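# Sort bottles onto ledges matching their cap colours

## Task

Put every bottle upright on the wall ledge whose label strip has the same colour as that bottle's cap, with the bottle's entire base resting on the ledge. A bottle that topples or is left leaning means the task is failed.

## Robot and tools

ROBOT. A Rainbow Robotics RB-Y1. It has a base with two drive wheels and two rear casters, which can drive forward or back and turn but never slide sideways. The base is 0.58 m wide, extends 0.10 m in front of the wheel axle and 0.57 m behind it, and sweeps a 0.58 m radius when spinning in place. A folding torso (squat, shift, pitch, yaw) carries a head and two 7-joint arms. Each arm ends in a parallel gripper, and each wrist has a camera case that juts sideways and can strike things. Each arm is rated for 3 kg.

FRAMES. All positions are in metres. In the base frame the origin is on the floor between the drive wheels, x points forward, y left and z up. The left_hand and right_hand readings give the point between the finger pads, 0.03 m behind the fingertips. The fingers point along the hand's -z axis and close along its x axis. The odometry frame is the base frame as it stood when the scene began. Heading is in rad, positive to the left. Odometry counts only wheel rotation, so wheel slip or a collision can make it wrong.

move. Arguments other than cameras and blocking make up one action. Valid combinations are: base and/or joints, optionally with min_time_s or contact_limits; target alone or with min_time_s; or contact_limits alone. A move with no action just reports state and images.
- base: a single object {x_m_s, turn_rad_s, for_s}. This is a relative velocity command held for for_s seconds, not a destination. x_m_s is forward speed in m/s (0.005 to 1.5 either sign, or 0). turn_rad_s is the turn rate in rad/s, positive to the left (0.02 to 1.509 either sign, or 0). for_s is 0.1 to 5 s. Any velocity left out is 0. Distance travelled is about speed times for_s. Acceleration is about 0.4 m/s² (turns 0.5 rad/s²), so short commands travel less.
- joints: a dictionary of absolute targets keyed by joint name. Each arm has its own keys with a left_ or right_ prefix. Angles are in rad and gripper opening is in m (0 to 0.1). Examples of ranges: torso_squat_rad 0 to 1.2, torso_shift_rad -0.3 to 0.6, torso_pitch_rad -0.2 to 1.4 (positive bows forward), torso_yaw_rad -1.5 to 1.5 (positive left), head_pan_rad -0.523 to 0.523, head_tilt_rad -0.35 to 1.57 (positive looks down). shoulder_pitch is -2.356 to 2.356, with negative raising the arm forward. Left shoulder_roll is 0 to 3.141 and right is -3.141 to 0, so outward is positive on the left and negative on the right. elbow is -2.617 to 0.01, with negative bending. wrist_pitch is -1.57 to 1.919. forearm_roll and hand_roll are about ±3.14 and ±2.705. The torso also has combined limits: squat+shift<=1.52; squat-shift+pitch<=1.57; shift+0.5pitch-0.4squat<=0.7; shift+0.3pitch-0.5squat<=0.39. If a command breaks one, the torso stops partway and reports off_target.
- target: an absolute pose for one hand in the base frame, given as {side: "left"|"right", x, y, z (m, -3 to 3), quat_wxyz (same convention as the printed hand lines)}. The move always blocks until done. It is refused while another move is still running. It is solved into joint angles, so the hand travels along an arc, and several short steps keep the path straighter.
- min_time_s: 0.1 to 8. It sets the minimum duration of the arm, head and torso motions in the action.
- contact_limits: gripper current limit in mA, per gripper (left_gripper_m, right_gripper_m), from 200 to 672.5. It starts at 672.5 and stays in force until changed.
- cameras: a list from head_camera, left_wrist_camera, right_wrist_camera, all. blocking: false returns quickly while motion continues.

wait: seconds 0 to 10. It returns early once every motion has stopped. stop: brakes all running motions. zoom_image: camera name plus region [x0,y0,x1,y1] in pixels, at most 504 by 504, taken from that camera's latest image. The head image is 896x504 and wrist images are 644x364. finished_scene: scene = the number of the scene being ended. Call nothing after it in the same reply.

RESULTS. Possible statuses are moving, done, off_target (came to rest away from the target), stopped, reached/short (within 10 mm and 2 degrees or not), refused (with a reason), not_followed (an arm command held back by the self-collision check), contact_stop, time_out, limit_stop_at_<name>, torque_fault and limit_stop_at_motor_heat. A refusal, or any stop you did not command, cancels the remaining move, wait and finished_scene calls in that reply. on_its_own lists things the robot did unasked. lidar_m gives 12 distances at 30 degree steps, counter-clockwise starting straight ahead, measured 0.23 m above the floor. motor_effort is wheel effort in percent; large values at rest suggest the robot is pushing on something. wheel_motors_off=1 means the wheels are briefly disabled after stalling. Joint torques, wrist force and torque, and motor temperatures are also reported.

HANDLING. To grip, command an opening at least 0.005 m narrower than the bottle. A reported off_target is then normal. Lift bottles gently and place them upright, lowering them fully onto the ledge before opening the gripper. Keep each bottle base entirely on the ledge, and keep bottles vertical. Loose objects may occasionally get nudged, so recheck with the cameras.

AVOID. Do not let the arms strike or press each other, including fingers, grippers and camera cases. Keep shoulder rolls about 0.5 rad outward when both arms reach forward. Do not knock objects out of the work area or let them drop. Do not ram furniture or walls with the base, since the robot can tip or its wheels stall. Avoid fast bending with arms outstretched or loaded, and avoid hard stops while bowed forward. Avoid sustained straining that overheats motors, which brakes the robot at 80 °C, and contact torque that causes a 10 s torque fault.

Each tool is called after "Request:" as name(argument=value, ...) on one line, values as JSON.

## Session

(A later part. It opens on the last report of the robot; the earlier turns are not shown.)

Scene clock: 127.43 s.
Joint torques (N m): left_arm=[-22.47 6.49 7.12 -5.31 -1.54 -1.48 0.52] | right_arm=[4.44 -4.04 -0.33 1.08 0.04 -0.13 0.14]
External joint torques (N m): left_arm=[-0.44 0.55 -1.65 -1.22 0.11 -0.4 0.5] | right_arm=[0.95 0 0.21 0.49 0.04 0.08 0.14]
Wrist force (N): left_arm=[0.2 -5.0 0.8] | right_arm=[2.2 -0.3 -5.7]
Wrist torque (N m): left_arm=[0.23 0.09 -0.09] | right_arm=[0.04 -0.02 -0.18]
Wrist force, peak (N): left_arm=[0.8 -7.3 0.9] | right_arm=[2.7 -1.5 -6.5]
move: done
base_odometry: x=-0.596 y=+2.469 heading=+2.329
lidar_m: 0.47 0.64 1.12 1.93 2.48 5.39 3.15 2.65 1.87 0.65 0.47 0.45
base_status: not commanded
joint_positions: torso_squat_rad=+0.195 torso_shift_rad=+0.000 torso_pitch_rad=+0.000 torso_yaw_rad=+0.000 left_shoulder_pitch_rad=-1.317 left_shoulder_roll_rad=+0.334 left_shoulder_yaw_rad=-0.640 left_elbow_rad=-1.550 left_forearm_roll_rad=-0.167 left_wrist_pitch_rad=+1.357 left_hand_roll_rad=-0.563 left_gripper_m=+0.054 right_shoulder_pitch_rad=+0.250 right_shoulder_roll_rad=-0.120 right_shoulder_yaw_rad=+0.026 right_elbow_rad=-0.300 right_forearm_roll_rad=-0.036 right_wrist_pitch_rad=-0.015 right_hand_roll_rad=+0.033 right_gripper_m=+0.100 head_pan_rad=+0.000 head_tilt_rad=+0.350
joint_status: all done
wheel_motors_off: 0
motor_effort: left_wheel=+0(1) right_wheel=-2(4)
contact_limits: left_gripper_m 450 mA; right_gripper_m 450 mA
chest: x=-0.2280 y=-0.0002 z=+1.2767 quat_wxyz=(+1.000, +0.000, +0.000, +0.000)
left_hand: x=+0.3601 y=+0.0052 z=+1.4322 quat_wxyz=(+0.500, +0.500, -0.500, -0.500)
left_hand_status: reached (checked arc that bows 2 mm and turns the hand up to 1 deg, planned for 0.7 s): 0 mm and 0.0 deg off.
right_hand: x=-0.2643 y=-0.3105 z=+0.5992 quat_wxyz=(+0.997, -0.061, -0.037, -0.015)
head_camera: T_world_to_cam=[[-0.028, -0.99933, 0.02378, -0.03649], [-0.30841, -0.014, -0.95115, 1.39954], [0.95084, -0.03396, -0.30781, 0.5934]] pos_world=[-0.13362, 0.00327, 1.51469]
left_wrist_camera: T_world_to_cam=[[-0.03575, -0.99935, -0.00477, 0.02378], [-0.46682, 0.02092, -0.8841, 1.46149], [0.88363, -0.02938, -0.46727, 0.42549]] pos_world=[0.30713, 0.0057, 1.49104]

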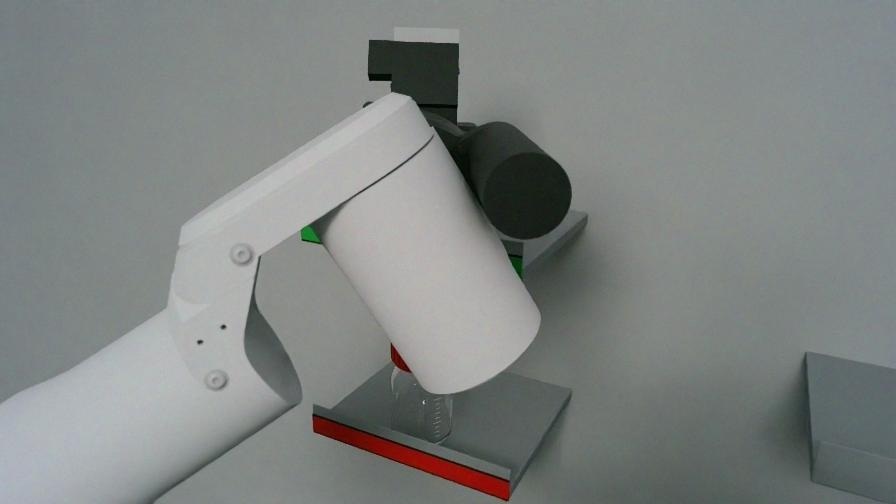

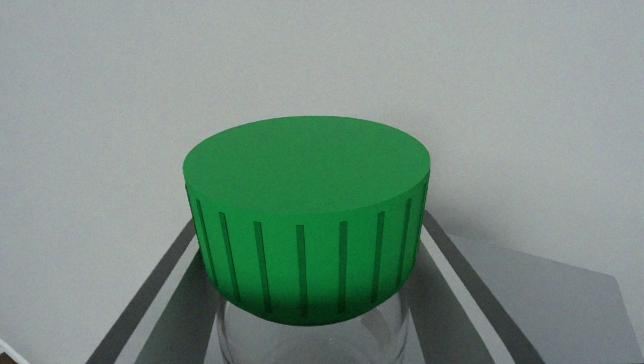

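Request:
move(joints={"left_gripper_m": 0.098}, cameras=[])

Request:
move(base={"x_m_s": -0.5, "for_s": 0.9333}, cameras=["left_wrist_camera"])

Request:
move(base={"turn_rad_s": -0.7, "for_s": 1.4333}, joints={"left_shoulder_pitch_rad": -0.906, "left_shoulder_roll_rad": 0.311, "left_shoulder_yaw_rad": -0.865, "left_elbow_rad": -1.530, "left_forearm_roll_rad": -0.566, "left_wrist_pitch_rad": 1.149, "left_hand_roll_rad": -0.233, "left_gripper_m": 0.081}, min_time_s=1.5, cameras=["head_camera", "left_wrist_camera"])

Scene clock: 130.73 s.
Joint torques (N m): left_arm=[-23.01 6.27 7.07 -5.47 -1.51 -1.45 0.41] | right_arm=[4.28 -4.03 -0.13 0.89 -0.06 -0.16 0]
External joint torques (N m): left_arm=[-0.97 0.33 -1.7 -1.37 0.14 -0.37 0.4] | right_arm=[0.8 0 0.41 0.29 -0.06 0.05 0]
Wrist force (N): left_arm=[0.9 -5.0 1.0] | right_arm=[2.3 -0.5 -5.7]
Wrist torque (N m): left_arm=[0.16 0.12 -0.09] | right_arm=[0.09 0.00 -0.16]
Wrist force, peak (N): left_arm=[0.9 -5.4 1.1] | right_arm=[3.3 -1.1 -6.1]
move: done
base_odometry: x=-0.596 y=+2.469 heading=+2.329
lidar_m: 0.47 0.64 1.12 1.93 2.48 5.39 3.16 2.65 1.89 0.66 0.47 0.45
base_status: not commanded
joint_positions: torso_squat_rad=+0.195 torso_shift_rad=+0.000 torso_pitch_rad=+0.000 torso_yaw_rad=+0.000 left_shoulder_pitch_rad=-1.317 left_shoulder_roll_rad=+0.334 left_shoulder_yaw_rad=-0.640 left_elbow_rad=-1.550 left_forearm_roll_rad=-0.167 left_wrist_pitch_rad=+1.357 left_hand_roll_rad=-0.563 left_gripper_m=+0.098 right_shoulder_pitch_rad=+0.250 right_shoulder_roll_rad=-0.120 right_shoulder_yaw_rad=+0.026 right_elbow_rad=-0.300 right_forearm_roll_rad=-0.036 right_wrist_pitch_rad=-0.015 right_hand_roll_rad=+0.033 right_gripper_m=+0.100 head_pan_rad=+0.000 head_tilt_rad=+0.350
joint_status: all done
wheel_motors_off: 0
motor_effort: left_wheel=+1(1) right_wheel=-4(4)
contact_limits: left_gripper_m 450 mA; right_gripper_m 450 mA
chest: x=-0.2280 y=-0.0002 z=+1.2767 quat_wxyz=(+1.000, +0.000, +0.000, +0.000)
left_hand: x=+0.3601 y=+0.0052 z=+1.4322 quat_wxyz=(+0.500, +0.500, -0.500, -0.500)
right_hand: x=-0.2643 y=-0.3105 z=+0.5992 quat_wxyz=(+0.997, -0.061, -0.037, -0.015)

Scene clock: 133.40 s.
Joint torques (N m): left_arm=[-22.66 6.38 7.26 -4.11 -1.57 -1.26 0.62] | right_arm=[2.97 -4.12 -0.01 0.7 -0.07 -0.13 0.03]
External joint torques (N m): left_arm=[-0.63 0.44 -1.51 -0.02 0.08 -0.18 0.6] | right_arm=[-0.52 -0.08 0.52 0.1 -0.08 0.08 0.03]
Wrist force (N): left_arm=[0.8 -5.3 1.2] | right_arm=[2.8 -0.7 -5.3]
Wrist torque (N m): left_arm=[0.21 0.10 -0.08] | right_arm=[0.09 0.04 -0.18]
Wrist force, peak (N): left_arm=[0.9 -5.8 0.4] | right_arm=[2.7 -1.5 -6.1]
move: done
base_odometry: x=-0.297 y=+2.153 heading=+2.330
lidar_m: 0.86 1.18 1.65 2.01 2.79 5.01 2.77 2.41 2.33 1.20 0.86 0.82
base_status: done (sent for 0.93 of 0.93 s)
joint_positions: torso_squat_rad=+0.195 torso_shift_rad=+0.000 torso_pitch_rad=+0.000 torso_yaw_rad=+0.000 left_shoulder_pitch_rad=-1.317 left_shoulder_roll_rad=+0.334 left_shoulder_yaw_rad=-0.640 left_elbow_rad=-1.550 left_forearm_roll_rad=-0.167 left_wrist_pitch_rad=+1.356 left_hand_roll_rad=-0.563 left_gripper_m=+0.098 right_shoulder_pitch_rad=+0.250 right_shoulder_roll_rad=-0.120 right_shoulder_yaw_rad=+0.026 right_elbow_rad=-0.300 right_forearm_roll_rad=-0.036 right_wrist_pitch_rad=-0.015 right_hand_roll_rad=+0.033 right_gripper_m=+0.100 head_pan_rad=+0.000 head_tilt_rad=+0.350
joint_status: not commanded
wheel_motors_off: 0
motor_effort: left_wheel=+5(36) right_wheel=-2(25)
contact_limits: left_gripper_m 450 mA; right_gripper_m 450 mA
chest: x=-0.2281 y=-0.0002 z=+1.2767 quat_wxyz=(+1.000, +0.000, +0.000, +0.000)
left_hand: x=+0.3599 y=+0.0051 z=+1.4324 quat_wxyz=(+0.500, +0.500, -0.500, -0.500)
right_hand: x=-0.2646 y=-0.3105 z=+0.5992 quat_wxyz=(+0.997, -0.061, -0.037, -0.015)
left_wrist_camera: T_world_to_cam=[[-0.03602, -0.99934, -0.00487, 0.02391], [-0.46649, 0.02112, -0.88427, 1.46173], [0.88379, -0.02958, -0.46695, 0.42523]] pos_world=[0.30694, 0.0056, 1.49124]

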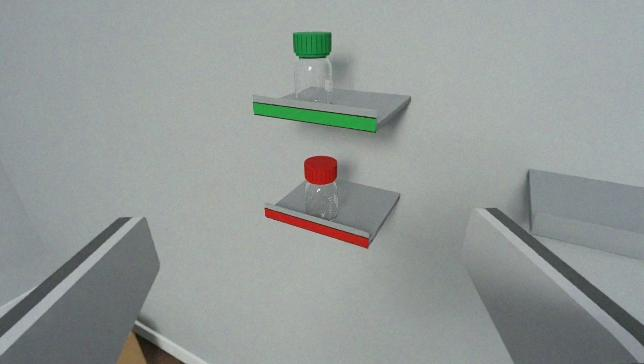

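Scene clock: 136.57 s.
Joint torques (N m): left_arm=[-21.47 2.42 7.35 -5.86 -1.68 -0.66 0.43] | right_arm=[3.44 -4.28 0.52 0.78 -0.09 -0.12 0]
External joint torques (N m): left_arm=[-0.89 0.15 -1.15 0.68 0.07 -0.19 0.41] | right_arm=[-0.04 -0.24 1.06 0.19 -0.1 0.09 -0.01]
Wrist force (N): left_arm=[1.1 -5.4 1.0] | right_arm=[2.5 -0.6 -6.0]
Wrist torque (N m): left_arm=[0.23 0.10 -0.11] | right_arm=[0.10 0.01 -0.22]
Wrist force, peak (N): left_arm=[1.4 -5.6 1.0] | right_arm=[2.8 -0.4 -6.2]
move: done
base_odometry: x=-0.297 y=+2.153 heading=+1.327
lidar_m: 0.85 0.83 0.88 1.24 2.00 2.02 3.26 5.01 2.73 2.37 2.33 1.14
base_status: done (sent for 1.43 of 1.43 s)
joint_positions: torso_squat_rad=+0.195 torso_shift_rad=+0.000 torso_pitch_rad=+0.000 torso_yaw_rad=+0.000 left_shoulder_pitch_rad=-0.906 left_shoulder_roll_rad=+0.311 left_shoulder_yaw_rad=-0.865 left_elbow_rad=-1.530 left_forearm_roll_rad=-0.566 left_wrist_pitch_rad=+1.149 left_hand_roll_rad=-0.233 left_gripper_m=+0.081 right_shoulder_pitch_rad=+0.250 right_shoulder_roll_rad=-0.120 right_shoulder_yaw_rad=+0.026 right_elbow_rad=-0.300 right_forearm_roll_rad=-0.036 right_wrist_pitch_rad=-0.015 right_hand_roll_rad=+0.033 right_gripper_m=+0.100 head_pan_rad=+0.000 head_tilt_rad=+0.350
joint_status: all done
wheel_motors_off: 0
motor_effort: left_wheel=+5(29) right_wheel=+0(22)
contact_limits: left_gripper_m 450 mA; right_gripper_m 450 mA
chest: x=-0.2281 y=-0.0002 z=+1.2767 quat_wxyz=(+1.000, +0.000, +0.000, +0.000)
left_hand: x=+0.3600 y=+0.0198 z=+1.2368 quat_wxyz=(+0.500, +0.500, -0.501, -0.500)
right_hand: x=-0.2646 y=-0.3105 z=+0.5992 quat_wxyz=(+0.997, -0.061, -0.037, -0.015)
head_camera: T_world_to_cam=[[-0.02797, -0.99932, 0.02387, -0.03653], [-0.3082, -0.0141, -0.95122, 1.39961], [0.95091, -0.03396, -0.3076, 0.59328]] pos_world=[-0.13382, 0.00337, 1.51469]
left_wrist_camera: T_world_to_cam=[[-0.03614, -0.99934, -0.00426, 0.037], [-0.46584, 0.02062, -0.88463, 1.28869], [0.88413, -0.02998, -0.46627, 0.33322]] pos_world=[0.30704, 0.02039, 1.29554]

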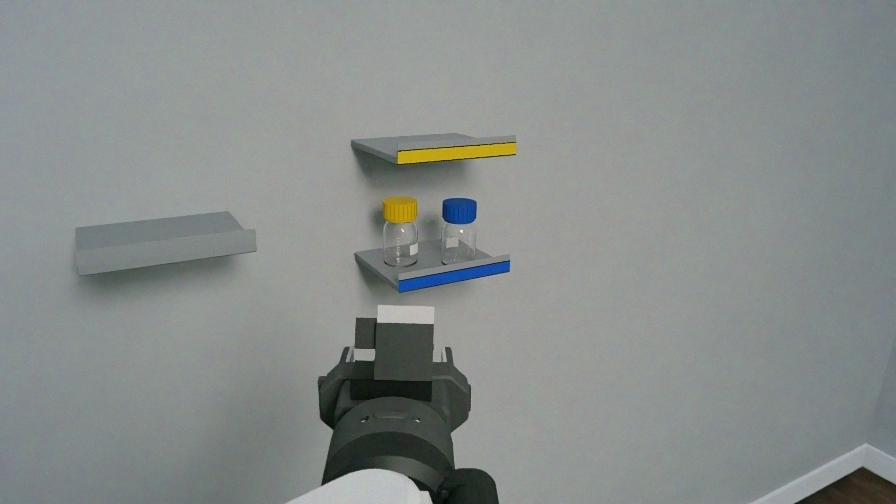

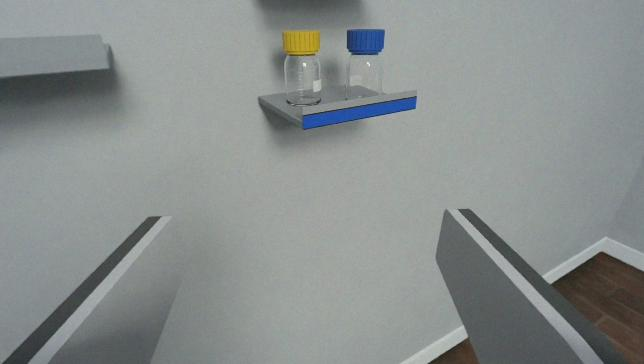

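Request:
move(target={"side": "left", "x": 0.36, "y": 0.0325, "z": 1.237, "quat_wxyz": [0.5, 0.5, -0.5, -0.5]}, min_time_s=0.4, cameras=[])

Request:
move(base={"x_m_s": 0.5, "for_s": 0.8667}, cameras=["left_wrist_camera"])

Scene clock: 138.23 s.
Joint torques (N m): left_arm=[-20.63 3.88 9.63 -7.47 -1.57 -0.69 0.03] | right_arm=[3.48 -4.11 0.07 0.83 -0.04 -0.27 -0.01]
External joint torques (N m): left_arm=[-0.11 1.3 0.96 -0.98 0.16 -0.21 0.01] | right_arm=[-0.01 -0.07 0.6 0.23 -0.04 -0.06 -0.01]
Wrist force (N): left_arm=[0.9 -5.3 1.0] | right_arm=[3.2 -0.8 -5.4]
Wrist torque (N m): left_arm=[0.23 0.10 0.03] | right_arm=[0.08 0.05 -0.16]
Wrist force, peak (N): left_arm=[0.8 -5.8 0.7] | right_arm=[3.5 -0.7 -6.0]
move: done
base_odometry: x=-0.297 y=+2.153 heading=+1.327
lidar_m: 0.85 0.83 0.87 1.24 2.00 2.02 3.26 5.01 2.73 2.37 2.32 1.14
base_status: not commanded
joint_positions: torso_squat_rad=+0.195 torso_shift_rad=+0.000 torso_pitch_rad=+0.000 torso_yaw_rad=+0.000 left_shoulder_pitch_rad=-0.889 left_shoulder_roll_rad=+0.346 left_shoulder_yaw_rad=-0.857 left_elbow_rad=-1.564 left_forearm_roll_rad=-0.554 left_wrist_pitch_rad=+1.142 left_hand_roll_rad=-0.239 left_gripper_m=+0.081 right_shoulder_pitch_rad=+0.250 right_shoulder_roll_rad=-0.120 right_shoulder_yaw_rad=+0.026 right_elbow_rad=-0.300 right_forearm_roll_rad=-0.036 right_wrist_pitch_rad=-0.015 right_hand_roll_rad=+0.033 right_gripper_m=+0.100 head_pan_rad=+0.000 head_tilt_rad=+0.350
joint_status: all done
wheel_motors_off: 0
motor_effort: left_wheel=+5(6) right_wheel=+0(1)
contact_limits: left_gripper_m 450 mA; right_gripper_m 450 mA
chest: x=-0.2281 y=-0.0002 z=+1.2767 quat_wxyz=(+1.000, +0.000, +0.000, +0.000)
left_hand: x=+0.3602 y=+0.0320 z=+1.2372 quat_wxyz=(+0.500, +0.501, -0.500, -0.500)
left_hand_status: reached (checked arc that bows 1 mm and turns the hand up to 0 deg, planned for 0.4 s): 1 mm and 0.1 deg off.
right_hand: x=-0.2646 y=-0.3105 z=+0.5992 quat_wxyz=(+0.997, -0.061, -0.037, -0.015)

Scene clock: 140.50 s.
Joint torques (N m): left_arm=[-20.77 3.3 9.53 -7.07 -1.6 -0.66 -0.08] | right_arm=[4.46 -3.99 -0.42 1.08 0.01 -0.13 -0.09]
External joint torques (N m): left_arm=[-0.25 0.71 0.86 -0.59 0.14 -0.18 -0.09] | right_arm=[0.98 0.05 0.12 0.49 0 0.08 -0.1]
Wrist force (N): left_arm=[1.1 -5.2 1.0] | right_arm=[2.4 -1.0 -5.7]
Wrist torque (N m): left_arm=[0.20 0.12 0.04] | right_arm=[0.14 0.03 -0.14]
Wrist force, peak (N): left_arm=[1.1 -5.4 1.2] | right_arm=[2.5 -0.8 -6.4]
move: done
base_odometry: x=-0.206 y=+2.517 heading=+1.327
lidar_m: 0.51 0.49 0.53 0.75 1.50 2.27 3.15 5.34 2.87 2.21 1.70 0.68
base_status: done (sent for 0.87 of 0.87 s)
joint_positions: torso_squat_rad=+0.195 torso_shift_rad=+0.000 torso_pitch_rad=+0.000 torso_yaw_rad=+0.000 left_shoulder_pitch_rad=-0.889 left_shoulder_roll_rad=+0.346 left_shoulder_yaw_rad=-0.857 left_elbow_rad=-1.564 left_forearm_roll_rad=-0.554 left_wrist_pitch_rad=+1.142 left_hand_roll_rad=-0.239 left_gripper_m=+0.081 right_shoulder_pitch_rad=+0.250 right_shoulder_roll_rad=-0.120 right_shoulder_yaw_rad=+0.026 right_elbow_rad=-0.300 right_forearm_roll_rad=-0.036 right_wrist_pitch_rad=-0.015 right_hand_roll_rad=+0.033 right_gripper_m=+0.100 head_pan_rad=+0.000 head_tilt_rad=+0.350
joint_status: not commanded
wheel_motors_off: 0
motor_effort: left_wheel=+0(36) right_wheel=-2(30)
contact_limits: left_gripper_m 450 mA; right_gripper_m 450 mA
chest: x=-0.2280 y=-0.0002 z=+1.2767 quat_wxyz=(+1.000, +0.000, +0.000, +0.000)
left_hand: x=+0.3602 y=+0.0320 z=+1.2371 quat_wxyz=(+0.500, +0.500, -0.500, -0.500)
right_hand: x=-0.2644 y=-0.3105 z=+0.5992 quat_wxyz=(+0.997, -0.061, -0.037, -0.015)
left_wrist_camera: T_world_to_cam=[[-0.03545, -0.99936, -0.00552, 0.05062], [-0.4661, 0.02141, -0.88447, 1.28864], [0.88402, -0.02878, -0.46656, 0.33392]] pos_world=[0.30724, 0.0326, 1.29584]

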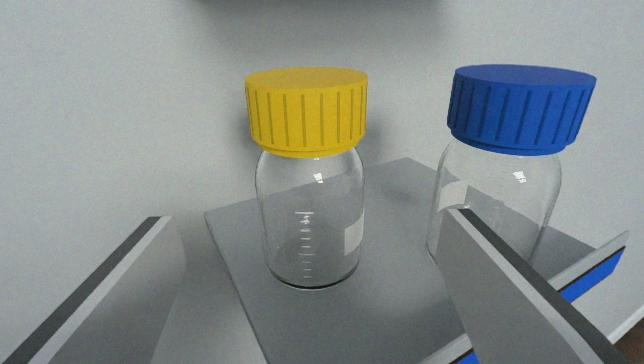

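Request:
move(base={"x_m_s": 0.2, "for_s": 0.4333}, joints={"left_gripper_m": 0.074}, cameras=["left_wrist_camera"])

Scene clock: 143.10 s.
Joint torques (N m): left_arm=[-21.24 3.62 8.99 -6.87 -1.64 -0.71 -0.05] | right_arm=[4.07 -4.22 0.11 0.85 -0.05 -0.27 0.01]
External joint torques (N m): left_arm=[-0.72 1.03 0.32 -0.38 0.1 -0.23 -0.06] | right_arm=[0.59 -0.18 0.64 0.25 -0.06 -0.06 0]
Wrist force (N): left_arm=[0.8 -5.2 0.9] | right_arm=[2.2 -0.2 -5.7]
Wrist torque (N m): left_arm=[0.20 0.09 0.02] | right_arm=[0.00 -0.07 -0.20]
Wrist force, peak (N): left_arm=[1.0 -5.7 1.0] | right_arm=[3.0 -0.7 -6.4]
move: done
base_odometry: x=-0.188 y=+2.590 heading=+1.327
lidar_m: 0.45 0.43 0.46 0.65 1.54 2.33 3.22 5.41 2.89 2.18 1.48 0.60
base_status: done (sent for 0.43 of 0.43 s)
joint_positions: torso_squat_rad=+0.195 torso_shift_rad=+0.000 torso_pitch_rad=+0.000 torso_yaw_rad=+0.000 left_shoulder_pitch_rad=-0.889 left_shoulder_roll_rad=+0.346 left_shoulder_yaw_rad=-0.857 left_elbow_rad=-1.564 left_forearm_roll_rad=-0.554 left_wrist_pitch_rad=+1.142 left_hand_roll_rad=-0.239 left_gripper_m=+0.074 right_shoulder_pitch_rad=+0.250 right_shoulder_roll_rad=-0.120 right_shoulder_yaw_rad=+0.026 right_elbow_rad=-0.300 right_forearm_roll_rad=-0.036 right_wrist_pitch_rad=-0.015 right_hand_roll_rad=+0.033 right_gripper_m=+0.100 head_pan_rad=+0.000 head_tilt_rad=+0.350
joint_status: all done
wheel_motors_off: 0
motor_effort: left_wheel=-1(23) right_wheel=-1(20)
contact_limits: left_gripper_m 450 mA; right_gripper_m 450 mA
chest: x=-0.2279 y=-0.0002 z=+1.2767 quat_wxyz=(+1.000, +0.000, +0.000, +0.000)
left_hand: x=+0.3603 y=+0.0320 z=+1.2370 quat_wxyz=(+0.500, +0.500, -0.500, -0.500)
right_hand: x=-0.2644 y=-0.3105 z=+0.5992 quat_wxyz=(+0.997, -0.061, -0.037, -0.015)
left_wrist_camera: T_world_to_cam=[[-0.0354, -0.99936, -0.00542, 0.05049], [-0.46619, 0.02131, -0.88443, 1.28866], [0.88398, -0.02878, -0.46664, 0.33395]] pos_world=[0.30734, 0.0326, 1.29584]

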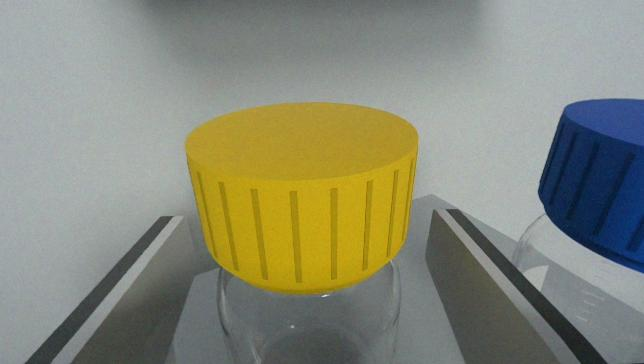

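Request:
move(joints={"left_gripper_m": 0.042}, cameras=[])

Request:
move(target={"side": "left", "x": 0.36, "y": 0.0325, "z": 1.252, "quat_wxyz": [0.5, 0.5, -0.5, -0.5]}, min_time_s=0.4, cameras=["left_wrist_camera"])

Request:
move(base={"x_m_s": -0.2, "for_s": 0.4}, cameras=["head_camera", "left_wrist_camera"])

Scene clock: 144.27 s.
Joint torques (N m): left_arm=[-21.21 3.45 9.24 -6.88 -1.6 -0.69 0.03] | right_arm=[4.45 -3.91 -0.26 0.87 -0.04 -0.23 0.01]
External joint torques (N m): left_arm=[-0.7 0.87 0.57 -0.39 0.14 -0.21 0.02] | right_arm=[0.97 0.13 0.28 0.27 -0.05 -0.02 0.01]
Wrist force (N): left_arm=[0.8 -4.9 0.9] | right_arm=[2.2 -1.4 -5.3]
Wrist torque (N m): left_arm=[0.26 0.12 0.04] | right_arm=[0.18 -0.03 -0.16]
Wrist force, peak (N): left_arm=[1.0 -5.4 0.9] | right_arm=[2.9 -0.8 -6.4]
move: off_target
base_odometry: x=-0.188 y=+2.590 heading=+1.327
lidar_m: 0.45 0.43 0.46 0.66 1.54 2.33 3.22 5.41 2.89 2.18 1.48 0.60
base_status: not commanded
joint_positions: torso_squat_rad=+0.195 torso_shift_rad=+0.000 torso_pitch_rad=+0.000 torso_yaw_rad=+0.000 left_shoulder_pitch_rad=-0.889 left_shoulder_roll_rad=+0.346 left_shoulder_yaw_rad=-0.857 left_elbow_rad=-1.564 left_forearm_roll_rad=-0.554 left_wrist_pitch_rad=+1.142 left_hand_roll_rad=-0.239 left_gripper_m=+0.055 right_shoulder_pitch_rad=+0.250 right_shoulder_roll_rad=-0.120 right_shoulder_yaw_rad=+0.026 right_elbow_rad=-0.300 right_forearm_roll_rad=-0.036 right_wrist_pitch_rad=-0.015 right_hand_roll_rad=+0.033 right_gripper_m=+0.100 head_pan_rad=+0.000 head_tilt_rad=+0.350
joint_status: left_gripper_m off_target (ended at +0.055, target +0.042)
wheel_motors_off: 0
motor_effort: left_wheel=+0(1) right_wheel=-1(1)
contact_limits: left_gripper_m 450 mA; right_gripper_m 450 mA
chest: x=-0.2279 y=-0.0002 z=+1.2767 quat_wxyz=(+1.000, +0.000, +0.000, +0.000)
left_hand: x=+0.3603 y=+0.0321 z=+1.2371 quat_wxyz=(+0.500, +0.500, -0.500, -0.500)
right_hand: x=-0.2644 y=-0.3105 z=+0.5992 quat_wxyz=(+0.997, -0.061, -0.037, -0.015)

Scene clock: 145.00 s.
Joint torques (N m): left_arm=[-22.44 4.66 10.17 -7.52 -1.86 -0.5 0.09] | right_arm=[4.36 -4.01 0.34 1.22 -0.08 -0.16 0.03]
External joint torques (N m): left_arm=[-1.83 1.85 1.38 -1.18 -0.13 0.05 0.08] | right_arm=[0.88 0.03 0.87 0.62 -0.08 0.05 0.03]
Wrist force (N): left_arm=[0.8 -6.4 1.1] | right_arm=[2.8 -0.8 -4.4]
Wrist torque (N m): left_arm=[0.12 0.11 0.04] | right_arm=[0.13 0.07 -0.21]
Wrist force, peak (N): left_arm=[0.5 -7.4 0.9] | right_arm=[3.3 -0.4 -6.0]
move: done
base_odometry: x=-0.188 y=+2.590 heading=+1.327
lidar_m: 0.45 0.43 0.45 0.65 1.54 2.33 3.23 5.41 2.89 2.17 1.48 0.59
base_status: not commanded
joint_positions: torso_squat_rad=+0.195 torso_shift_rad=+0.000 torso_pitch_rad=+0.000 torso_yaw_rad=+0.000 left_shoulder_pitch_rad=-0.909 left_shoulder_roll_rad=+0.355 left_shoulder_yaw_rad=-0.840 left_elbow_rad=-1.590 left_forearm_roll_rad=-0.519 left_wrist_pitch_rad=+1.160 left_hand_roll_rad=-0.274 left_gripper_m=+0.055 right_shoulder_pitch_rad=+0.250 right_shoulder_roll_rad=-0.120 right_shoulder_yaw_rad=+0.026 right_elbow_rad=-0.300 right_forearm_roll_rad=-0.036 right_wrist_pitch_rad=-0.015 right_hand_roll_rad=+0.033 right_gripper_m=+0.100 head_pan_rad=+0.000 head_tilt_rad=+0.350
joint_status: all done
wheel_motors_off: 0
motor_effort: left_wheel=+0(1) right_wheel=-1(1)
contact_limits: left_gripper_m 450 mA; right_gripper_m 450 mA
chest: x=-0.2279 y=-0.0002 z=+1.2767 quat_wxyz=(+1.000, +0.000, +0.000, +0.000)
left_hand: x=+0.3599 y=+0.0321 z=+1.2517 quat_wxyz=(+0.499, +0.500, -0.500, -0.500)
left_hand_status: reached (checked arc that bows 1 mm and turns the hand up to 0 deg, planned for 0.4 s): 1 mm and 0.1 deg off.
right_hand: x=-0.2644 y=-0.3105 z=+0.5992 quat_wxyz=(+0.997, -0.061, -0.037, -0.015)
left_wrist_camera: T_world_to_cam=[[-0.03678, -0.99931, -0.00529, 0.0509], [-0.46567, 0.02182, -0.88469, 1.30156], [0.88419, -0.03008, -0.46615, 0.34045]] pos_world=[0.30694, 0.0327, 1.31044]

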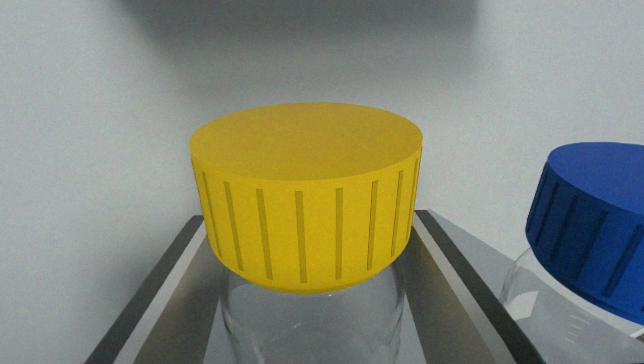

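Scene clock: 146.43 s.
Joint torques (N m): left_arm=[-22.56 4.53 9.9 -7.01 -1.93 -0.59 0.02] | right_arm=[3.97 -4.27 -0.06 0.62 -0.11 -0.05 0.01]
External joint torques (N m): left_arm=[-1.95 1.72 1.11 -0.67 -0.19 -0.05 0.01] | right_arm=[0.48 -0.24 0.47 0.02 -0.12 0.17 0]
Wrist force (N): left_arm=[1.2 -6.4 1.2] | right_arm=[2.7 -0.3 -5.9]
Wrist torque (N m): left_arm=[0.14 0.15 0.02] | right_arm=[0.07 0.03 -0.17]
Wrist force, peak (N): left_arm=[0.9 -7.1 1.1] | right_arm=[3.1 -0.4 -6.3]
move: done
base_odometry: x=-0.203 y=+2.528 heading=+1.327
lidar_m: 0.51 0.49 0.52 0.73 1.50 2.27 3.16 5.36 2.87 2.20 1.67 0.68
base_status: done (sent for 0.4 of 0.4 s)
joint_positions: torso_squat_rad=+0.195 torso_shift_rad=+0.000 torso_pitch_rad=+0.000 torso_yaw_rad=+0.000 left_shoulder_pitch_rad=-0.909 left_shoulder_roll_rad=+0.355 left_shoulder_yaw_rad=-0.840 left_elbow_rad=-1.590 left_forearm_roll_rad=-0.519 left_wrist_pitch_rad=+1.160 left_hand_roll_rad=-0.274 left_gripper_m=+0.055 right_shoulder_pitch_rad=+0.250 right_shoulder_roll_rad=-0.120 right_shoulder_yaw_rad=+0.026 right_elbow_rad=-0.300 right_forearm_roll_rad=-0.036 right_wrist_pitch_rad=-0.015 right_hand_roll_rad=+0.033 right_gripper_m=+0.100 head_pan_rad=+0.000 head_tilt_rad=+0.350
joint_status: not commanded
wheel_motors_off: 0
motor_effort: left_wheel=+0(25) right_wheel=+1(19)
contact_limits: left_gripper_m 450 mA; right_gripper_m 450 mA
chest: x=-0.2280 y=-0.0002 z=+1.2767 quat_wxyz=(+1.000, +0.000, +0.000, +0.000)
left_hand: x=+0.3598 y=+0.0321 z=+1.2518 quat_wxyz=(+0.499, +0.500, -0.501, -0.500)
right_hand: x=-0.2646 y=-0.3105 z=+0.5992 quat_wxyz=(+0.997, -0.061, -0.037, -0.015)
head_camera: T_world_to_cam=[[-0.02797, -0.99932, 0.02387, -0.03652], [-0.30829, -0.01409, -0.95119, 1.39958], [0.95088, -0.03396, -0.30769, 0.59332]] pos_world=[-0.13372, 0.00337, 1.51469]
left_wrist_camera: T_world_to_cam=[[-0.03682, -0.99931, -0.00516, 0.05074], [-0.46547, 0.02172, -0.8848, 1.30168], [0.8843, -0.03018, -0.46595, 0.34029]] pos_world=[0.30684, 0.0327, 1.31054]

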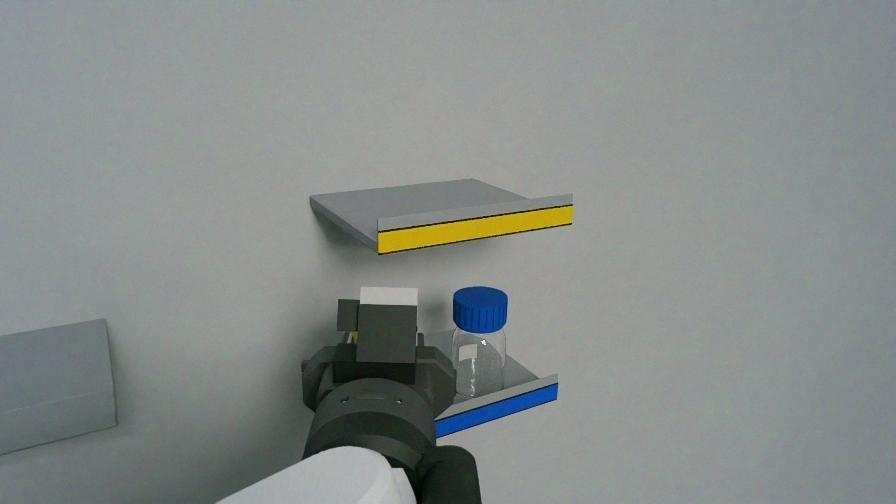

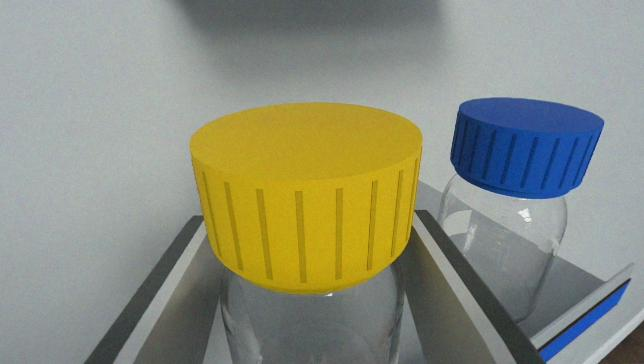

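Request:
move(target={"side": "left", "x": 0.36, "y": 0.0325, "z": 1.285, "quat_wxyz": [0.5, 0.5, -0.5, -0.5]}, min_time_s=0.5, cameras=[])

Request:
move(base={"x_m_s": -0.3, "for_s": 0.6}, cameras=[])

Request:
move(target={"side": "left", "x": 0.36, "y": 0.005, "z": 1.475, "quat_wxyz": [0.5, 0.5, -0.5, -0.5]}, min_time_s=1.0, cameras=["head_camera", "left_wrist_camera"])

Scene clock: 148.37 s.
Joint torques (N m): left_arm=[-22.21 5.05 9.98 -7.09 -1.88 -0.68 0.17] | right_arm=[3.42 -4.4 0.19 0.73 0.05 -0.04 -0.02]
External joint torques (N m): left_arm=[-1.32 1.72 1.02 -1.13 -0.15 0.01 0.16] | right_arm=[-0.07 -0.36 0.73 0.13 0.05 0.17 -0.03]
Wrist force (N): left_arm=[0.9 -6.7 1.0] | right_arm=[3.3 -1.0 -5.3]
Wrist torque (N m): left_arm=[0.17 0.10 0.04] | right_arm=[0.08 0.13 -0.22]
Wrist force, peak (N): left_arm=[1.4 -7.4 1.3] | right_arm=[3.2 -0.9 -5.9]
move: done
base_odometry: x=-0.203 y=+2.528 heading=+1.327
lidar_m: 0.50 0.49 0.52 0.74 1.51 2.27 3.17 5.36 2.87 2.21 1.66 0.67
base_status: not commanded
joint_positions: torso_squat_rad=+0.195 torso_shift_rad=+0.000 torso_pitch_rad=+0.000 torso_yaw_rad=+0.000 left_shoulder_pitch_rad=-0.962 left_shoulder_roll_rad=+0.368 left_shoulder_yaw_rad=-0.797 left_elbow_rad=-1.632 left_forearm_roll_rad=-0.441 left_wrist_pitch_rad=+1.202 left_hand_roll_rad=-0.348 left_gripper_m=+0.055 right_shoulder_pitch_rad=+0.250 right_shoulder_roll_rad=-0.120 right_shoulder_yaw_rad=+0.026 right_elbow_rad=-0.300 right_forearm_roll_rad=-0.036 right_wrist_pitch_rad=-0.015 right_hand_roll_rad=+0.033 right_gripper_m=+0.100 head_pan_rad=+0.000 head_tilt_rad=+0.350
joint_status: all done
wheel_motors_off: 0
motor_effort: left_wheel=+0(0) right_wheel=+0(1)
contact_limits: left_gripper_m 450 mA; right_gripper_m 450 mA
chest: x=-0.2280 y=-0.0002 z=+1.2767 quat_wxyz=(+1.000, +0.000, +0.000, +0.000)
left_hand: x=+0.3600 y=+0.0324 z=+1.2849 quat_wxyz=(+0.500, +0.500, -0.500, -0.500)
left_hand_status: reached (checked arc that bows 1 mm and turns the hand up to 0 deg, planned for 0.5 s): 0 mm and 0.0 deg off.
right_hand: x=-0.2646 y=-0.3105 z=+0.5992 quat_wxyz=(+0.997, -0.061, -0.037, -0.015)

Scene clock: 150.23 s.
Joint torques (N m): left_arm=[-22.65 5.03 10.2 -6.64 -1.98 -0.75 0.17] | right_arm=[3.07 -3.99 0.43 0.56 -0.07 -0.04 -0.05]
External joint torques (N m): left_arm=[-1.77 1.69 1.23 -0.67 -0.25 -0.06 0.16] | right_arm=[-0.42 0.05 0.97 -0.04 -0.07 0.17 -0.05]
Wrist force (N): left_arm=[0.7 -6.7 1.5] | right_arm=[2.6 -0.8 -5.5]
Wrist torque (N m): left_arm=[0.15 0.10 0.03] | right_arm=[0.11 0.00 -0.17]
Wrist force, peak (N): left_arm=[1.1 -7.2 1.4] | right_arm=[2.8 0.0 -6.1]
move: done
base_odometry: x=-0.238 y=+2.388 heading=+1.327
lidar_m: 0.63 0.61 0.65 0.92 1.46 2.17 3.03 5.23 2.81 2.28 2.08 0.84
base_status: done (sent for 0.6 of 0.6 s)
joint_positions: torso_squat_rad=+0.195 torso_shift_rad=+0.000 torso_pitch_rad=+0.000 torso_yaw_rad=+0.000 left_shoulder_pitch_rad=-0.962 left_shoulder_roll_rad=+0.368 left_shoulder_yaw_rad=-0.797 left_elbow_rad=-1.632 left_forearm_roll_rad=-0.441 left_wrist_pitch_rad=+1.202 left_hand_roll_rad=-0.348 left_gripper_m=+0.055 right_shoulder_pitch_rad=+0.250 right_shoulder_roll_rad=-0.120 right_shoulder_yaw_rad=+0.026 right_elbow_rad=-0.300 right_forearm_roll_rad=-0.036 right_wrist_pitch_rad=-0.015 right_hand_roll_rad=+0.033 right_gripper_m=+0.100 head_pan_rad=+0.000 head_tilt_rad=+0.350
joint_status: not commanded
wheel_motors_off: 0
motor_effort: left_wheel=+1(25) right_wheel=+0(19)
contact_limits: left_gripper_m 450 mA; right_gripper_m 450 mA
chest: x=-0.2280 y=-0.0002 z=+1.2767 quat_wxyz=(+1.000, +0.000, +0.000, +0.000)
left_hand: x=+0.3599 y=+0.0323 z=+1.2849 quat_wxyz=(+0.500, +0.500, -0.500, -0.500)
right_hand: x=-0.2646 y=-0.3105 z=+0.5992 quat_wxyz=(+0.997, -0.061, -0.037, -0.015)

Scene clock: 151.57 s.
Joint torques (N m): left_arm=[-23.18 6.7 8.57 -3.6 -1.82 -1.49 0.44] | right_arm=[3.38 -4.57 0.45 0.75 0 -0.16 0.09]
External joint torques (N m): left_arm=[-1.03 0.01 0.43 0.41 -0.27 -0.26 0.43] | right_arm=[-0.11 -0.54 0.99 0.15 0 0.05 0.09]
Wrist force (N): left_arm=[1.2 -6.6 0.9] | right_arm=[2.5 -0.5 -5.6]
Wrist torque (N m): left_arm=[0.15 0.15 0.04] | right_arm=[0.07 0.01 -0.19]
Wrist force, peak (N): left_arm=[1.3 -7.8 0.8] | right_arm=[3.6 -0.2 -6.0]
move: done
base_odometry: x=-0.238 y=+2.388 heading=+1.327
lidar_m: 0.63 0.62 0.65 0.92 1.46 2.17 3.03 5.23 2.81 2.28 2.09 0.85
base_status: not commanded
joint_positions: torso_squat_rad=+0.195 torso_shift_rad=+0.000 torso_pitch_rad=+0.000 torso_yaw_rad=+0.000 left_shoulder_pitch_rad=-1.404 left_shoulder_roll_rad=+0.312 left_shoulder_yaw_rad=-0.554 left_elbow_rad=-1.490 left_forearm_roll_rad=-0.121 left_wrist_pitch_rad=+1.368 left_hand_roll_rad=-0.653 left_gripper_m=+0.055 right_shoulder_pitch_rad=+0.250 right_shoulder_roll_rad=-0.120 right_shoulder_yaw_rad=+0.026 right_elbow_rad=-0.300 right_forearm_roll_rad=-0.036 right_wrist_pitch_rad=-0.015 right_hand_roll_rad=+0.033 right_gripper_m=+0.100 head_pan_rad=+0.000 head_tilt_rad=+0.350
joint_status: all done
wheel_motors_off: 0
motor_effort: left_wheel=+1(2) right_wheel=+0(1)
contact_limits: left_gripper_m 450 mA; right_gripper_m 450 mA
chest: x=-0.2280 y=-0.0002 z=+1.2767 quat_wxyz=(+1.000, +0.000, +0.000, +0.000)
left_hand: x=+0.3599 y=+0.0050 z=+1.4752 quat_wxyz=(+0.500, +0.500, -0.500, -0.500)
left_hand_status: reached (checked arc that bows 16 mm and turns the hand up to 3 deg, planned for 1.0 s): 0 mm and 0.0 deg off.
right_hand: x=-0.2646 y=-0.3105 z=+0.5992 quat_wxyz=(+0.997, -0.061, -0.037, -0.015)
head_camera: T_world_to_cam=[[-0.02799, -0.99933, 0.02378, -0.03639], [-0.30838, -0.01399, -0.95116, 1.39953], [0.95085, -0.03396, -0.30778, 0.59345]] pos_world=[-0.13372, 0.00337, 1.51469]
left_wrist_camera: T_world_to_cam=[[-0.03607, -0.99934, -0.00518, 0.02461], [-0.46649, 0.02142, -0.88427, 1.49953], [0.88379, -0.02948, -0.46695, 0.44508]] pos_world=[0.30704, 0.0056, 1.53394]

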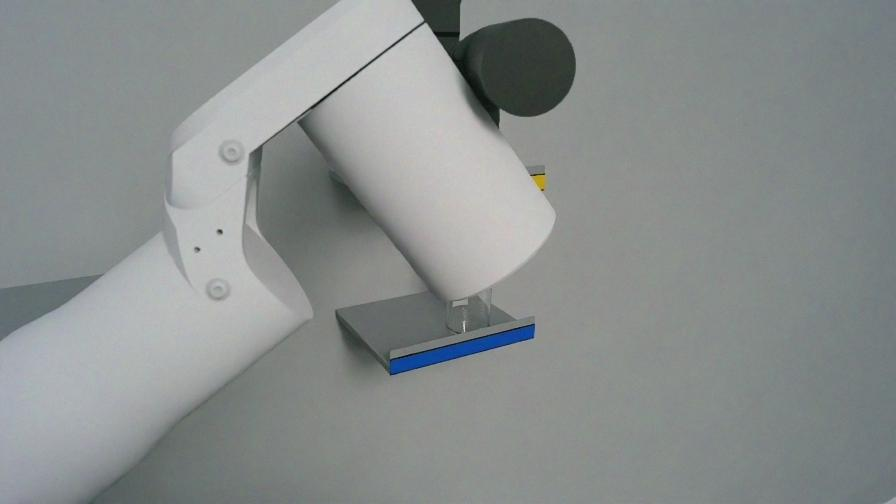

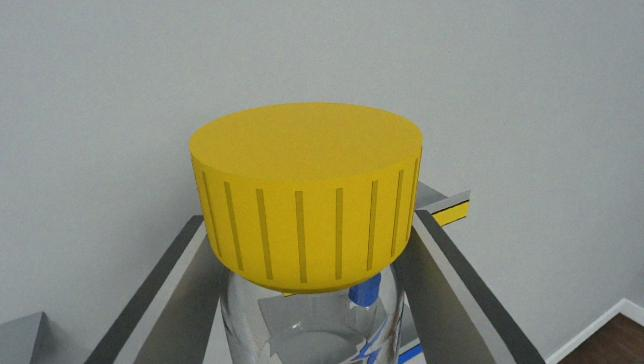

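Request:
move(base={"x_m_s": 0.3, "for_s": 0.6667}, cameras=[])

Request:
move(target={"side": "left", "x": 0.36, "y": 0.005, "z": 1.431, "quat_wxyz": [0.5, 0.5, -0.5, -0.5]}, min_time_s=0.7, cameras=["head_camera", "left_wrist_camera"])

Scene clock: 153.53 s.
Joint torques (N m): left_arm=[-23.89 7.06 7.86 -4.41 -1.73 -1.55 0.34] | right_arm=[4.27 -4.15 0.23 1.15 0 -0.2 0.14]
External joint torques (N m): left_arm=[-1.74 0.37 -0.29 -0.4 -0.18 -0.31 0.32] | right_arm=[0.79 -0.11 0.77 0.56 -0.01 0.01 0.13]
Wrist force (N): left_arm=[0.8 -6.7 1.5] | right_arm=[1.9 -0.9 -5.6]
Wrist torque (N m): left_arm=[0.19 0.09 0.05] | right_arm=[0.13 -0.08 -0.24]
Wrist force, peak (N): left_arm=[0.6 -7.5 0.1] | right_arm=[3.3 -0.9 -5.9]
move: done
base_odometry: x=-0.195 y=+2.561 heading=+1.327
lidar_m: 0.48 0.46 0.49 0.69 1.53 2.30 3.20 5.39 2.87 2.18 1.57 0.64
base_status: done (sent for 0.67 of 0.67 s)
joint_positions: torso_squat_rad=+0.195 torso_shift_rad=+0.000 torso_pitch_rad=+0.000 torso_yaw_rad=+0.000 left_shoulder_pitch_rad=-1.404 left_shoulder_roll_rad=+0.312 left_shoulder_yaw_rad=-0.554 left_elbow_rad=-1.490 left_forearm_roll_rad=-0.121 left_wrist_pitch_rad=+1.368 left_hand_roll_rad=-0.653 left_gripper_m=+0.055 right_shoulder_pitch_rad=+0.250 right_shoulder_roll_rad=-0.120 right_shoulder_yaw_rad=+0.026 right_elbow_rad=-0.300 right_forearm_roll_rad=-0.036 right_wrist_pitch_rad=-0.015 right_hand_roll_rad=+0.033 right_gripper_m=+0.100 head_pan_rad=+0.000 head_tilt_rad=+0.350
joint_status: not commanded
wheel_motors_off: 0
motor_effort: left_wheel=+0(24) right_wheel=-1(21)
contact_limits: left_gripper_m 450 mA; right_gripper_m 450 mA
chest: x=-0.2279 y=-0.0002 z=+1.2767 quat_wxyz=(+1.000, +0.000, +0.000, +0.000)
left_hand: x=+0.3602 y=+0.0051 z=+1.4749 quat_wxyz=(+0.500, +0.500, -0.500, -0.500)
right_hand: x=-0.2644 y=-0.3105 z=+0.5992 quat_wxyz=(+0.997, -0.061, -0.037, -0.015)

Scene clock: 154.57 s.
Joint torques (N m): left_arm=[-23.39 6.28 7.32 -5.86 -1.97 -1.58 0.58] | right_arm=[3.67 -4.1 -0.12 1.03 -0.18 -0.08 -0.2]
External joint torques (N m): left_arm=[-1.4 0.56 -1.18 -1.46 -0.36 -0.45 0.57] | right_arm=[0.19 -0.07 0.41 0.44 -0.18 0.13 -0.2]
Wrist force (N): left_arm=[0.9 -6.6 1.1] | right_arm=[2.2 -0.4 -6.0]
Wrist torque (N m): left_arm=[0.14 0.11 -0.10] | right_arm=[0.09 -0.01 -0.19]
Wrist force, peak (N): left_arm=[0.6 -7.3 1.1] | right_arm=[2.5 -0.1 -6.3]
move: done
base_odometry: x=-0.195 y=+2.561 heading=+1.327
lidar_m: 0.47 0.46 0.48 0.69 1.53 2.30 3.20 5.39 2.88 2.19 1.56 0.63
base_status: not commanded
joint_positions: torso_squat_rad=+0.195 torso_shift_rad=+0.000 torso_pitch_rad=+0.000 torso_yaw_rad=+0.000 left_shoulder_pitch_rad=-1.298 left_shoulder_roll_rad=+0.311 left_shoulder_yaw_rad=-0.612 left_elbow_rad=-1.551 left_forearm_roll_rad=-0.191 left_wrist_pitch_rad=+1.351 left_hand_roll_rad=-0.592 left_gripper_m=+0.055 right_shoulder_pitch_rad=+0.250 right_shoulder_roll_rad=-0.120 right_shoulder_yaw_rad=+0.026 right_elbow_rad=-0.300 right_forearm_roll_rad=-0.036 right_wrist_pitch_rad=-0.015 right_hand_roll_rad=+0.033 right_gripper_m=+0.100 head_pan_rad=+0.000 head_tilt_rad=+0.350
joint_status: all done
wheel_motors_off: 0
motor_effort: left_wheel=+0(1) right_wheel=-1(1)
contact_limits: left_gripper_m 450 mA; right_gripper_m 450 mA
chest: x=-0.2280 y=-0.0002 z=+1.2767 quat_wxyz=(+1.000, +0.000, +0.000, +0.000)
left_hand: x=+0.3600 y=+0.0052 z=+1.4311 quat_wxyz=(+0.500, +0.500, -0.500, -0.500)
left_hand_status: reached (checked arc that bows 3 mm and turns the hand up to 1 deg, planned for 0.7 s): 0 mm and 0.0 deg off.
right_hand: x=-0.2644 y=-0.3105 z=+0.5992 quat_wxyz=(+0.997, -0.061, -0.037, -0.015)
head_camera: T_world_to_cam=[[-0.02799, -0.99933, 0.02378, -0.03639], [-0.3085, -0.01399, -0.95112, 1.39948], [0.95081, -0.03396, -0.3079, 0.59354]] pos_world=[-0.13362, 0.00337, 1.51469]
left_wrist_camera: T_world_to_cam=[[-0.03571, -0.99935, -0.00489, 0.02395], [-0.4671, 0.02102, -0.88396, 1.46038], [0.88348, -0.02928, -0.46754, 0.42543]] pos_world=[0.30713, 0.0057, 1.48994]

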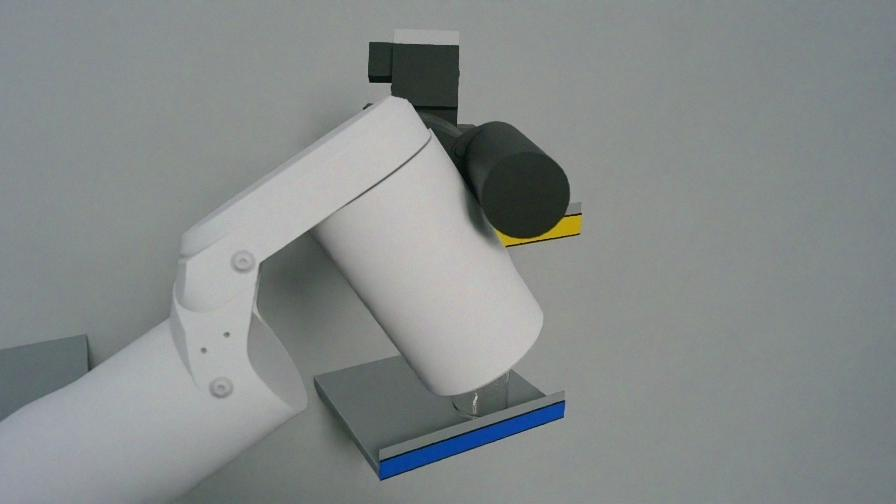

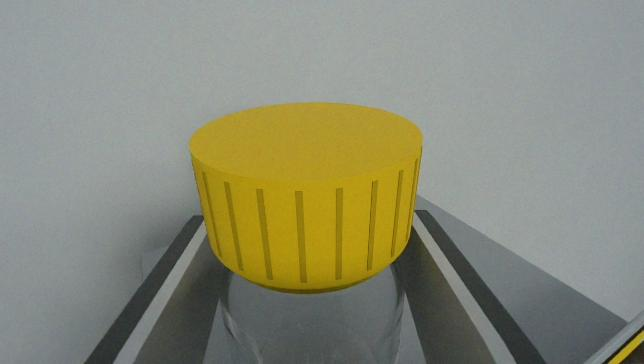

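Request:
move(target={"side": "left", "x": 0.36, "y": 0.005, "z": 1.427, "quat_wxyz": [0.5, 0.5, -0.5, -0.5]}, min_time_s=0.3, cameras=[])

Scene clock: 155.47 s.
Joint torques (N m): left_arm=[-17.45 5.1 4.34 -3.71 0.14 0.18 0.59] | right_arm=[4.45 -4.25 -0.1 0.86 0.08 -0.35 -0.04]
External joint torques (N m): left_arm=[4.52 -0.55 -4.19 0.72 1.76 1.3 0.57] | right_arm=[0.97 -0.21 0.44 0.27 0.07 -0.14 -0.04]
Wrist force (N): left_arm=[0.4 4.3 -2.2] | right_arm=[3.0 -1.1 -5.1]
Wrist torque (N m): left_arm=[0.46 0.08 -0.21] | right_arm=[0.16 0.07 -0.23]
Wrist force, peak (N): left_arm=[0.8 -6.8 1.1] | right_arm=[2.9 -1.3 -6.0]
move: done
base_odometry: x=-0.195 y=+2.561 heading=+1.327
lidar_m: 0.48 0.45 0.48 0.69 1.53 2.30 3.19 5.39 2.88 2.19 1.56 0.64
base_status: not commanded
joint_positions: torso_squat_rad=+0.195 torso_shift_rad=+0.000 torso_pitch_rad=+0.000 torso_yaw_rad=+0.000 left_shoulder_pitch_rad=-1.290 left_shoulder_roll_rad=+0.311 left_shoulder_yaw_rad=-0.616 left_elbow_rad=-1.556 left_forearm_roll_rad=-0.198 left_wrist_pitch_rad=+1.348 left_hand_roll_rad=-0.586 left_gripper_m=+0.055 right_shoulder_pitch_rad=+0.250 right_shoulder_roll_rad=-0.120 right_shoulder_yaw_rad=+0.026 right_elbow_rad=-0.300 right_forearm_roll_rad=-0.036 right_wrist_pitch_rad=-0.015 right_hand_roll_rad=+0.033 right_gripper_m=+0.100 head_pan_rad=+0.000 head_tilt_rad=+0.350
joint_status: all done
wheel_motors_off: 0
motor_effort: left_wheel=+0(1) right_wheel=+0(2)
contact_limits: left_gripper_m 450 mA; right_gripper_m 450 mA
chest: x=-0.2280 y=-0.0002 z=+1.2767 quat_wxyz=(+1.000, +0.000, +0.000, +0.000)
left_hand: x=+0.3597 y=+0.0050 z=+1.4285 quat_wxyz=(+0.499, +0.500, -0.501, -0.499)
left_hand_status: reached (checked arc that bows 0 mm and turns the hand up to 0 deg, planned for 0.3 s): 2 mm and 0.1 deg off.
right_hand: x=-0.2644 y=-0.3105 z=+0.5992 quat_wxyz=(+0.997, -0.061, -0.037, -0.015)

Request:
move(joints={"left_gripper_m": 0.098}, cameras=["left_wrist_camera"])

Request:
move(base={"x_m_s": -0.5, "for_s": 0.9333}, joints={"head_pan_rad": 0.45, "head_tilt_rad": 0.3}, cameras=["head_camera", "left_wrist_camera"])

Request:
zoom_image(camera="left_wrist_camera", region=[180, 0, 480, 260])

Scene clock: 157.13 s.
Joint torques (N m): left_arm=[-21.84 5.85 6.14 -3.98 -1.37 -0.97 0.54] | right_arm=[4.53 -3.99 -0.03 0.86 -0.1 -0.08 -0.11]
External joint torques (N m): left_arm=[0.13 0.21 -2.39 0.46 0.25 0.15 0.53] | right_arm=[1.05 0.05 0.51 0.26 -0.1 0.14 -0.11]
Wrist force (N): left_arm=[1.1 -5.2 1.2] | right_arm=[2.3 -0.5 -5.8]
Wrist torque (N m): left_arm=[0.19 0.13 -0.09] | right_arm=[0.06 -0.01 -0.22]
Wrist force, peak (N): left_arm=[0.9 -6.4 1.1] | right_arm=[3.0 -0.8 -6.3]
move: done
base_odometry: x=-0.195 y=+2.561 heading=+1.327
lidar_m: 0.47 0.46 0.49 0.69 1.52 2.30 3.19 5.39 2.88 2.19 1.57 0.64
base_status: not commanded
joint_positions: torso_squat_rad=+0.195 torso_shift_rad=+0.000 torso_pitch_rad=+0.000 torso_yaw_rad=+0.000 left_shoulder_pitch_rad=-1.289 left_shoulder_roll_rad=+0.311 left_shoulder_yaw_rad=-0.617 left_elbow_rad=-1.556 left_forearm_roll_rad=-0.198 left_wrist_pitch_rad=+1.348 left_hand_roll_rad=-0.586 left_gripper_m=+0.098 right_shoulder_pitch_rad=+0.250 right_shoulder_roll_rad=-0.120 right_shoulder_yaw_rad=+0.026 right_elbow_rad=-0.300 right_forearm_roll_rad=-0.036 right_wrist_pitch_rad=-0.015 right_hand_roll_rad=+0.033 right_gripper_m=+0.100 head_pan_rad=+0.000 head_tilt_rad=+0.350
joint_status: all done
wheel_motors_off: 0
motor_effort: left_wheel=+0(1) right_wheel=+1(2)
contact_limits: left_gripper_m 450 mA; right_gripper_m 450 mA
chest: x=-0.2280 y=-0.0002 z=+1.2767 quat_wxyz=(+1.000, +0.000, +0.000, +0.000)
left_hand: x=+0.3599 y=+0.0051 z=+1.4276 quat_wxyz=(+0.500, +0.500, -0.500, -0.500)
right_hand: x=-0.2644 y=-0.3105 z=+0.5992 quat_wxyz=(+0.997, -0.061, -0.037, -0.015)
left_wrist_camera: T_world_to_cam=[[-0.03601, -0.99934, -0.00466, 0.02367], [-0.46611, 0.02092, -0.88448, 1.45768], [0.884, -0.02968, -0.46655, 0.42234]] pos_world=[0.30694, 0.0057, 1.48644]

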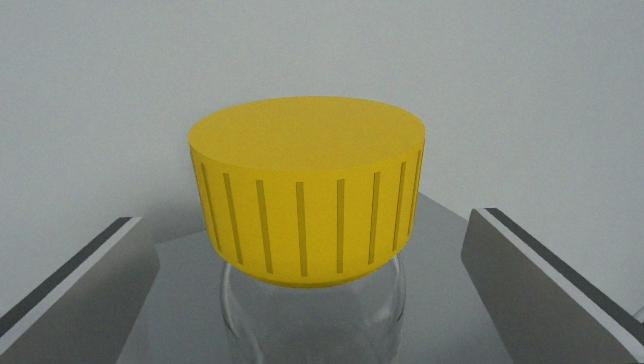

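Scene clock: 159.80 s.
Joint torques (N m): left_arm=[-22.84 6.05 6.95 -4.14 -1.54 -1.18 0.59] | right_arm=[2.84 -4.22 0.66 0.55 0.07 -0.02 0.05]
External joint torques (N m): left_arm=[-0.87 0.42 -1.57 0.3 0.08 -0.06 0.57] | right_arm=[-0.65 -0.19 1.19 -0.05 0.06 0.19 0.05]
Wrist force (N): left_arm=[0.9 -5.2 1.0] | right_arm=[1.7 -1.2 -5.3]
Wrist torque (N m): left_arm=[0.21 0.12 -0.08] | right_arm=[0.13 -0.11 -0.17]
Wrist force, peak (N): left_arm=[0.7 -5.7 0.8] | right_arm=[3.4 -0.7 -6.2]
move: done
base_odometry: x=-0.300 y=+2.138 heading=+1.328
lidar_m: 0.86 0.84 0.89 1.26 1.99 2.02 3.25 5.00 2.73 2.38 2.33 1.15
base_status: done (sent for 0.93 of 0.93 s)
joint_positions: torso_squat_rad=+0.195 torso_shift_rad=+0.000 torso_pitch_rad=+0.000 torso_yaw_rad=+0.000 left_shoulder_pitch_rad=-1.289 left_shoulder_roll_rad=+0.311 left_shoulder_yaw_rad=-0.617 left_elbow_rad=-1.556 left_forearm_roll_rad=-0.198 left_wrist_pitch_rad=+1.348 left_hand_roll_rad=-0.586 left_gripper_m=+0.098 right_shoulder_pitch_rad=+0.250 right_shoulder_roll_rad=-0.120 right_shoulder_yaw_rad=+0.026 right_elbow_rad=-0.300 right_forearm_roll_rad=-0.036 right_wrist_pitch_rad=-0.015 right_hand_roll_rad=+0.033 right_gripper_m=+0.100 head_pan_rad=+0.450 head_tilt_rad=+0.300
joint_status: all done
wheel_motors_off: 0
motor_effort: left_wheel=+10(30) right_wheel=-6(22)
contact_limits: left_gripper_m 450 mA; right_gripper_m 450 mA
chest: x=-0.2281 y=-0.0002 z=+1.2767 quat_wxyz=(+1.000, +0.000, +0.000, +0.000)
left_hand: x=+0.3598 y=+0.0051 z=+1.4275 quat_wxyz=(+0.500, +0.500, -0.500, -0.500)
right_hand: x=-0.2646 y=-0.3105 z=+0.5992 quat_wxyz=(+0.997, -0.061, -0.037, -0.015)
head_camera: T_world_to_cam=[[0.4084, -0.91253, 0.02247, 0.05546], [-0.228, -0.12581, -0.9655, 1.43724], [0.88387, 0.38919, -0.25944, 0.50848]] pos_world=[-0.14439, 0.03353, 1.51832]
left_wrist_camera: T_world_to_cam=[[-0.03597, -0.99934, -0.00478, 0.02374], [-0.4663, 0.02102, -0.88438, 1.4574], [0.88389, -0.02958, -0.46675, 0.42257]] pos_world=[0.30694, 0.0056, 1.48624]

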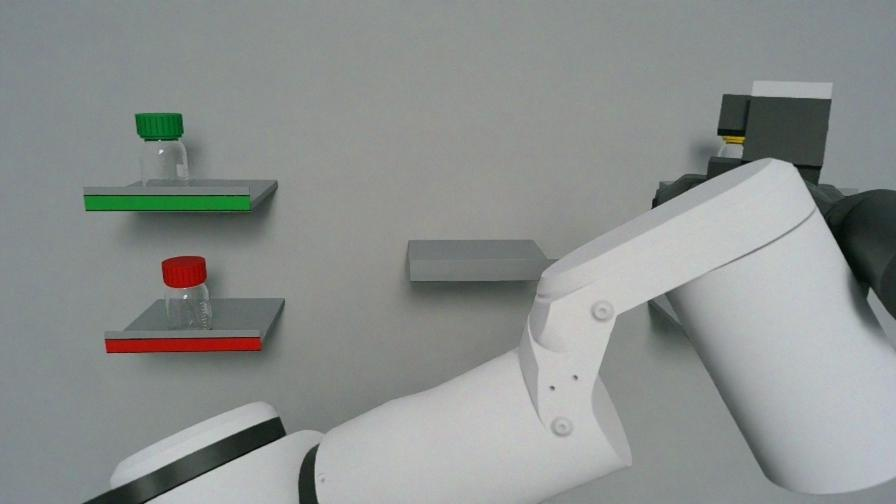

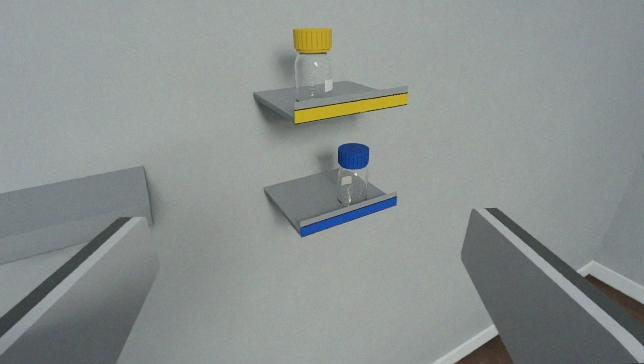

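Scaled by 1.680 from the camera's image (finer frame: 1265x715).

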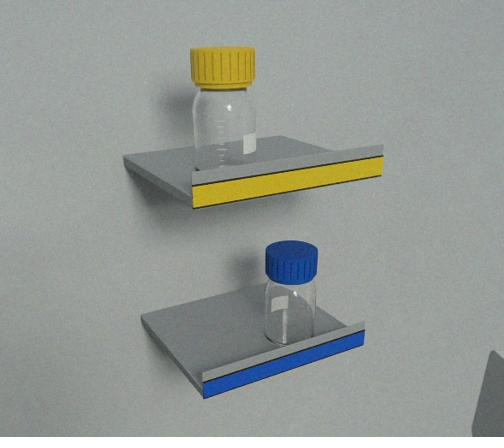

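Request:
finished_scene(scene=2)

The scene is finished: the task was done.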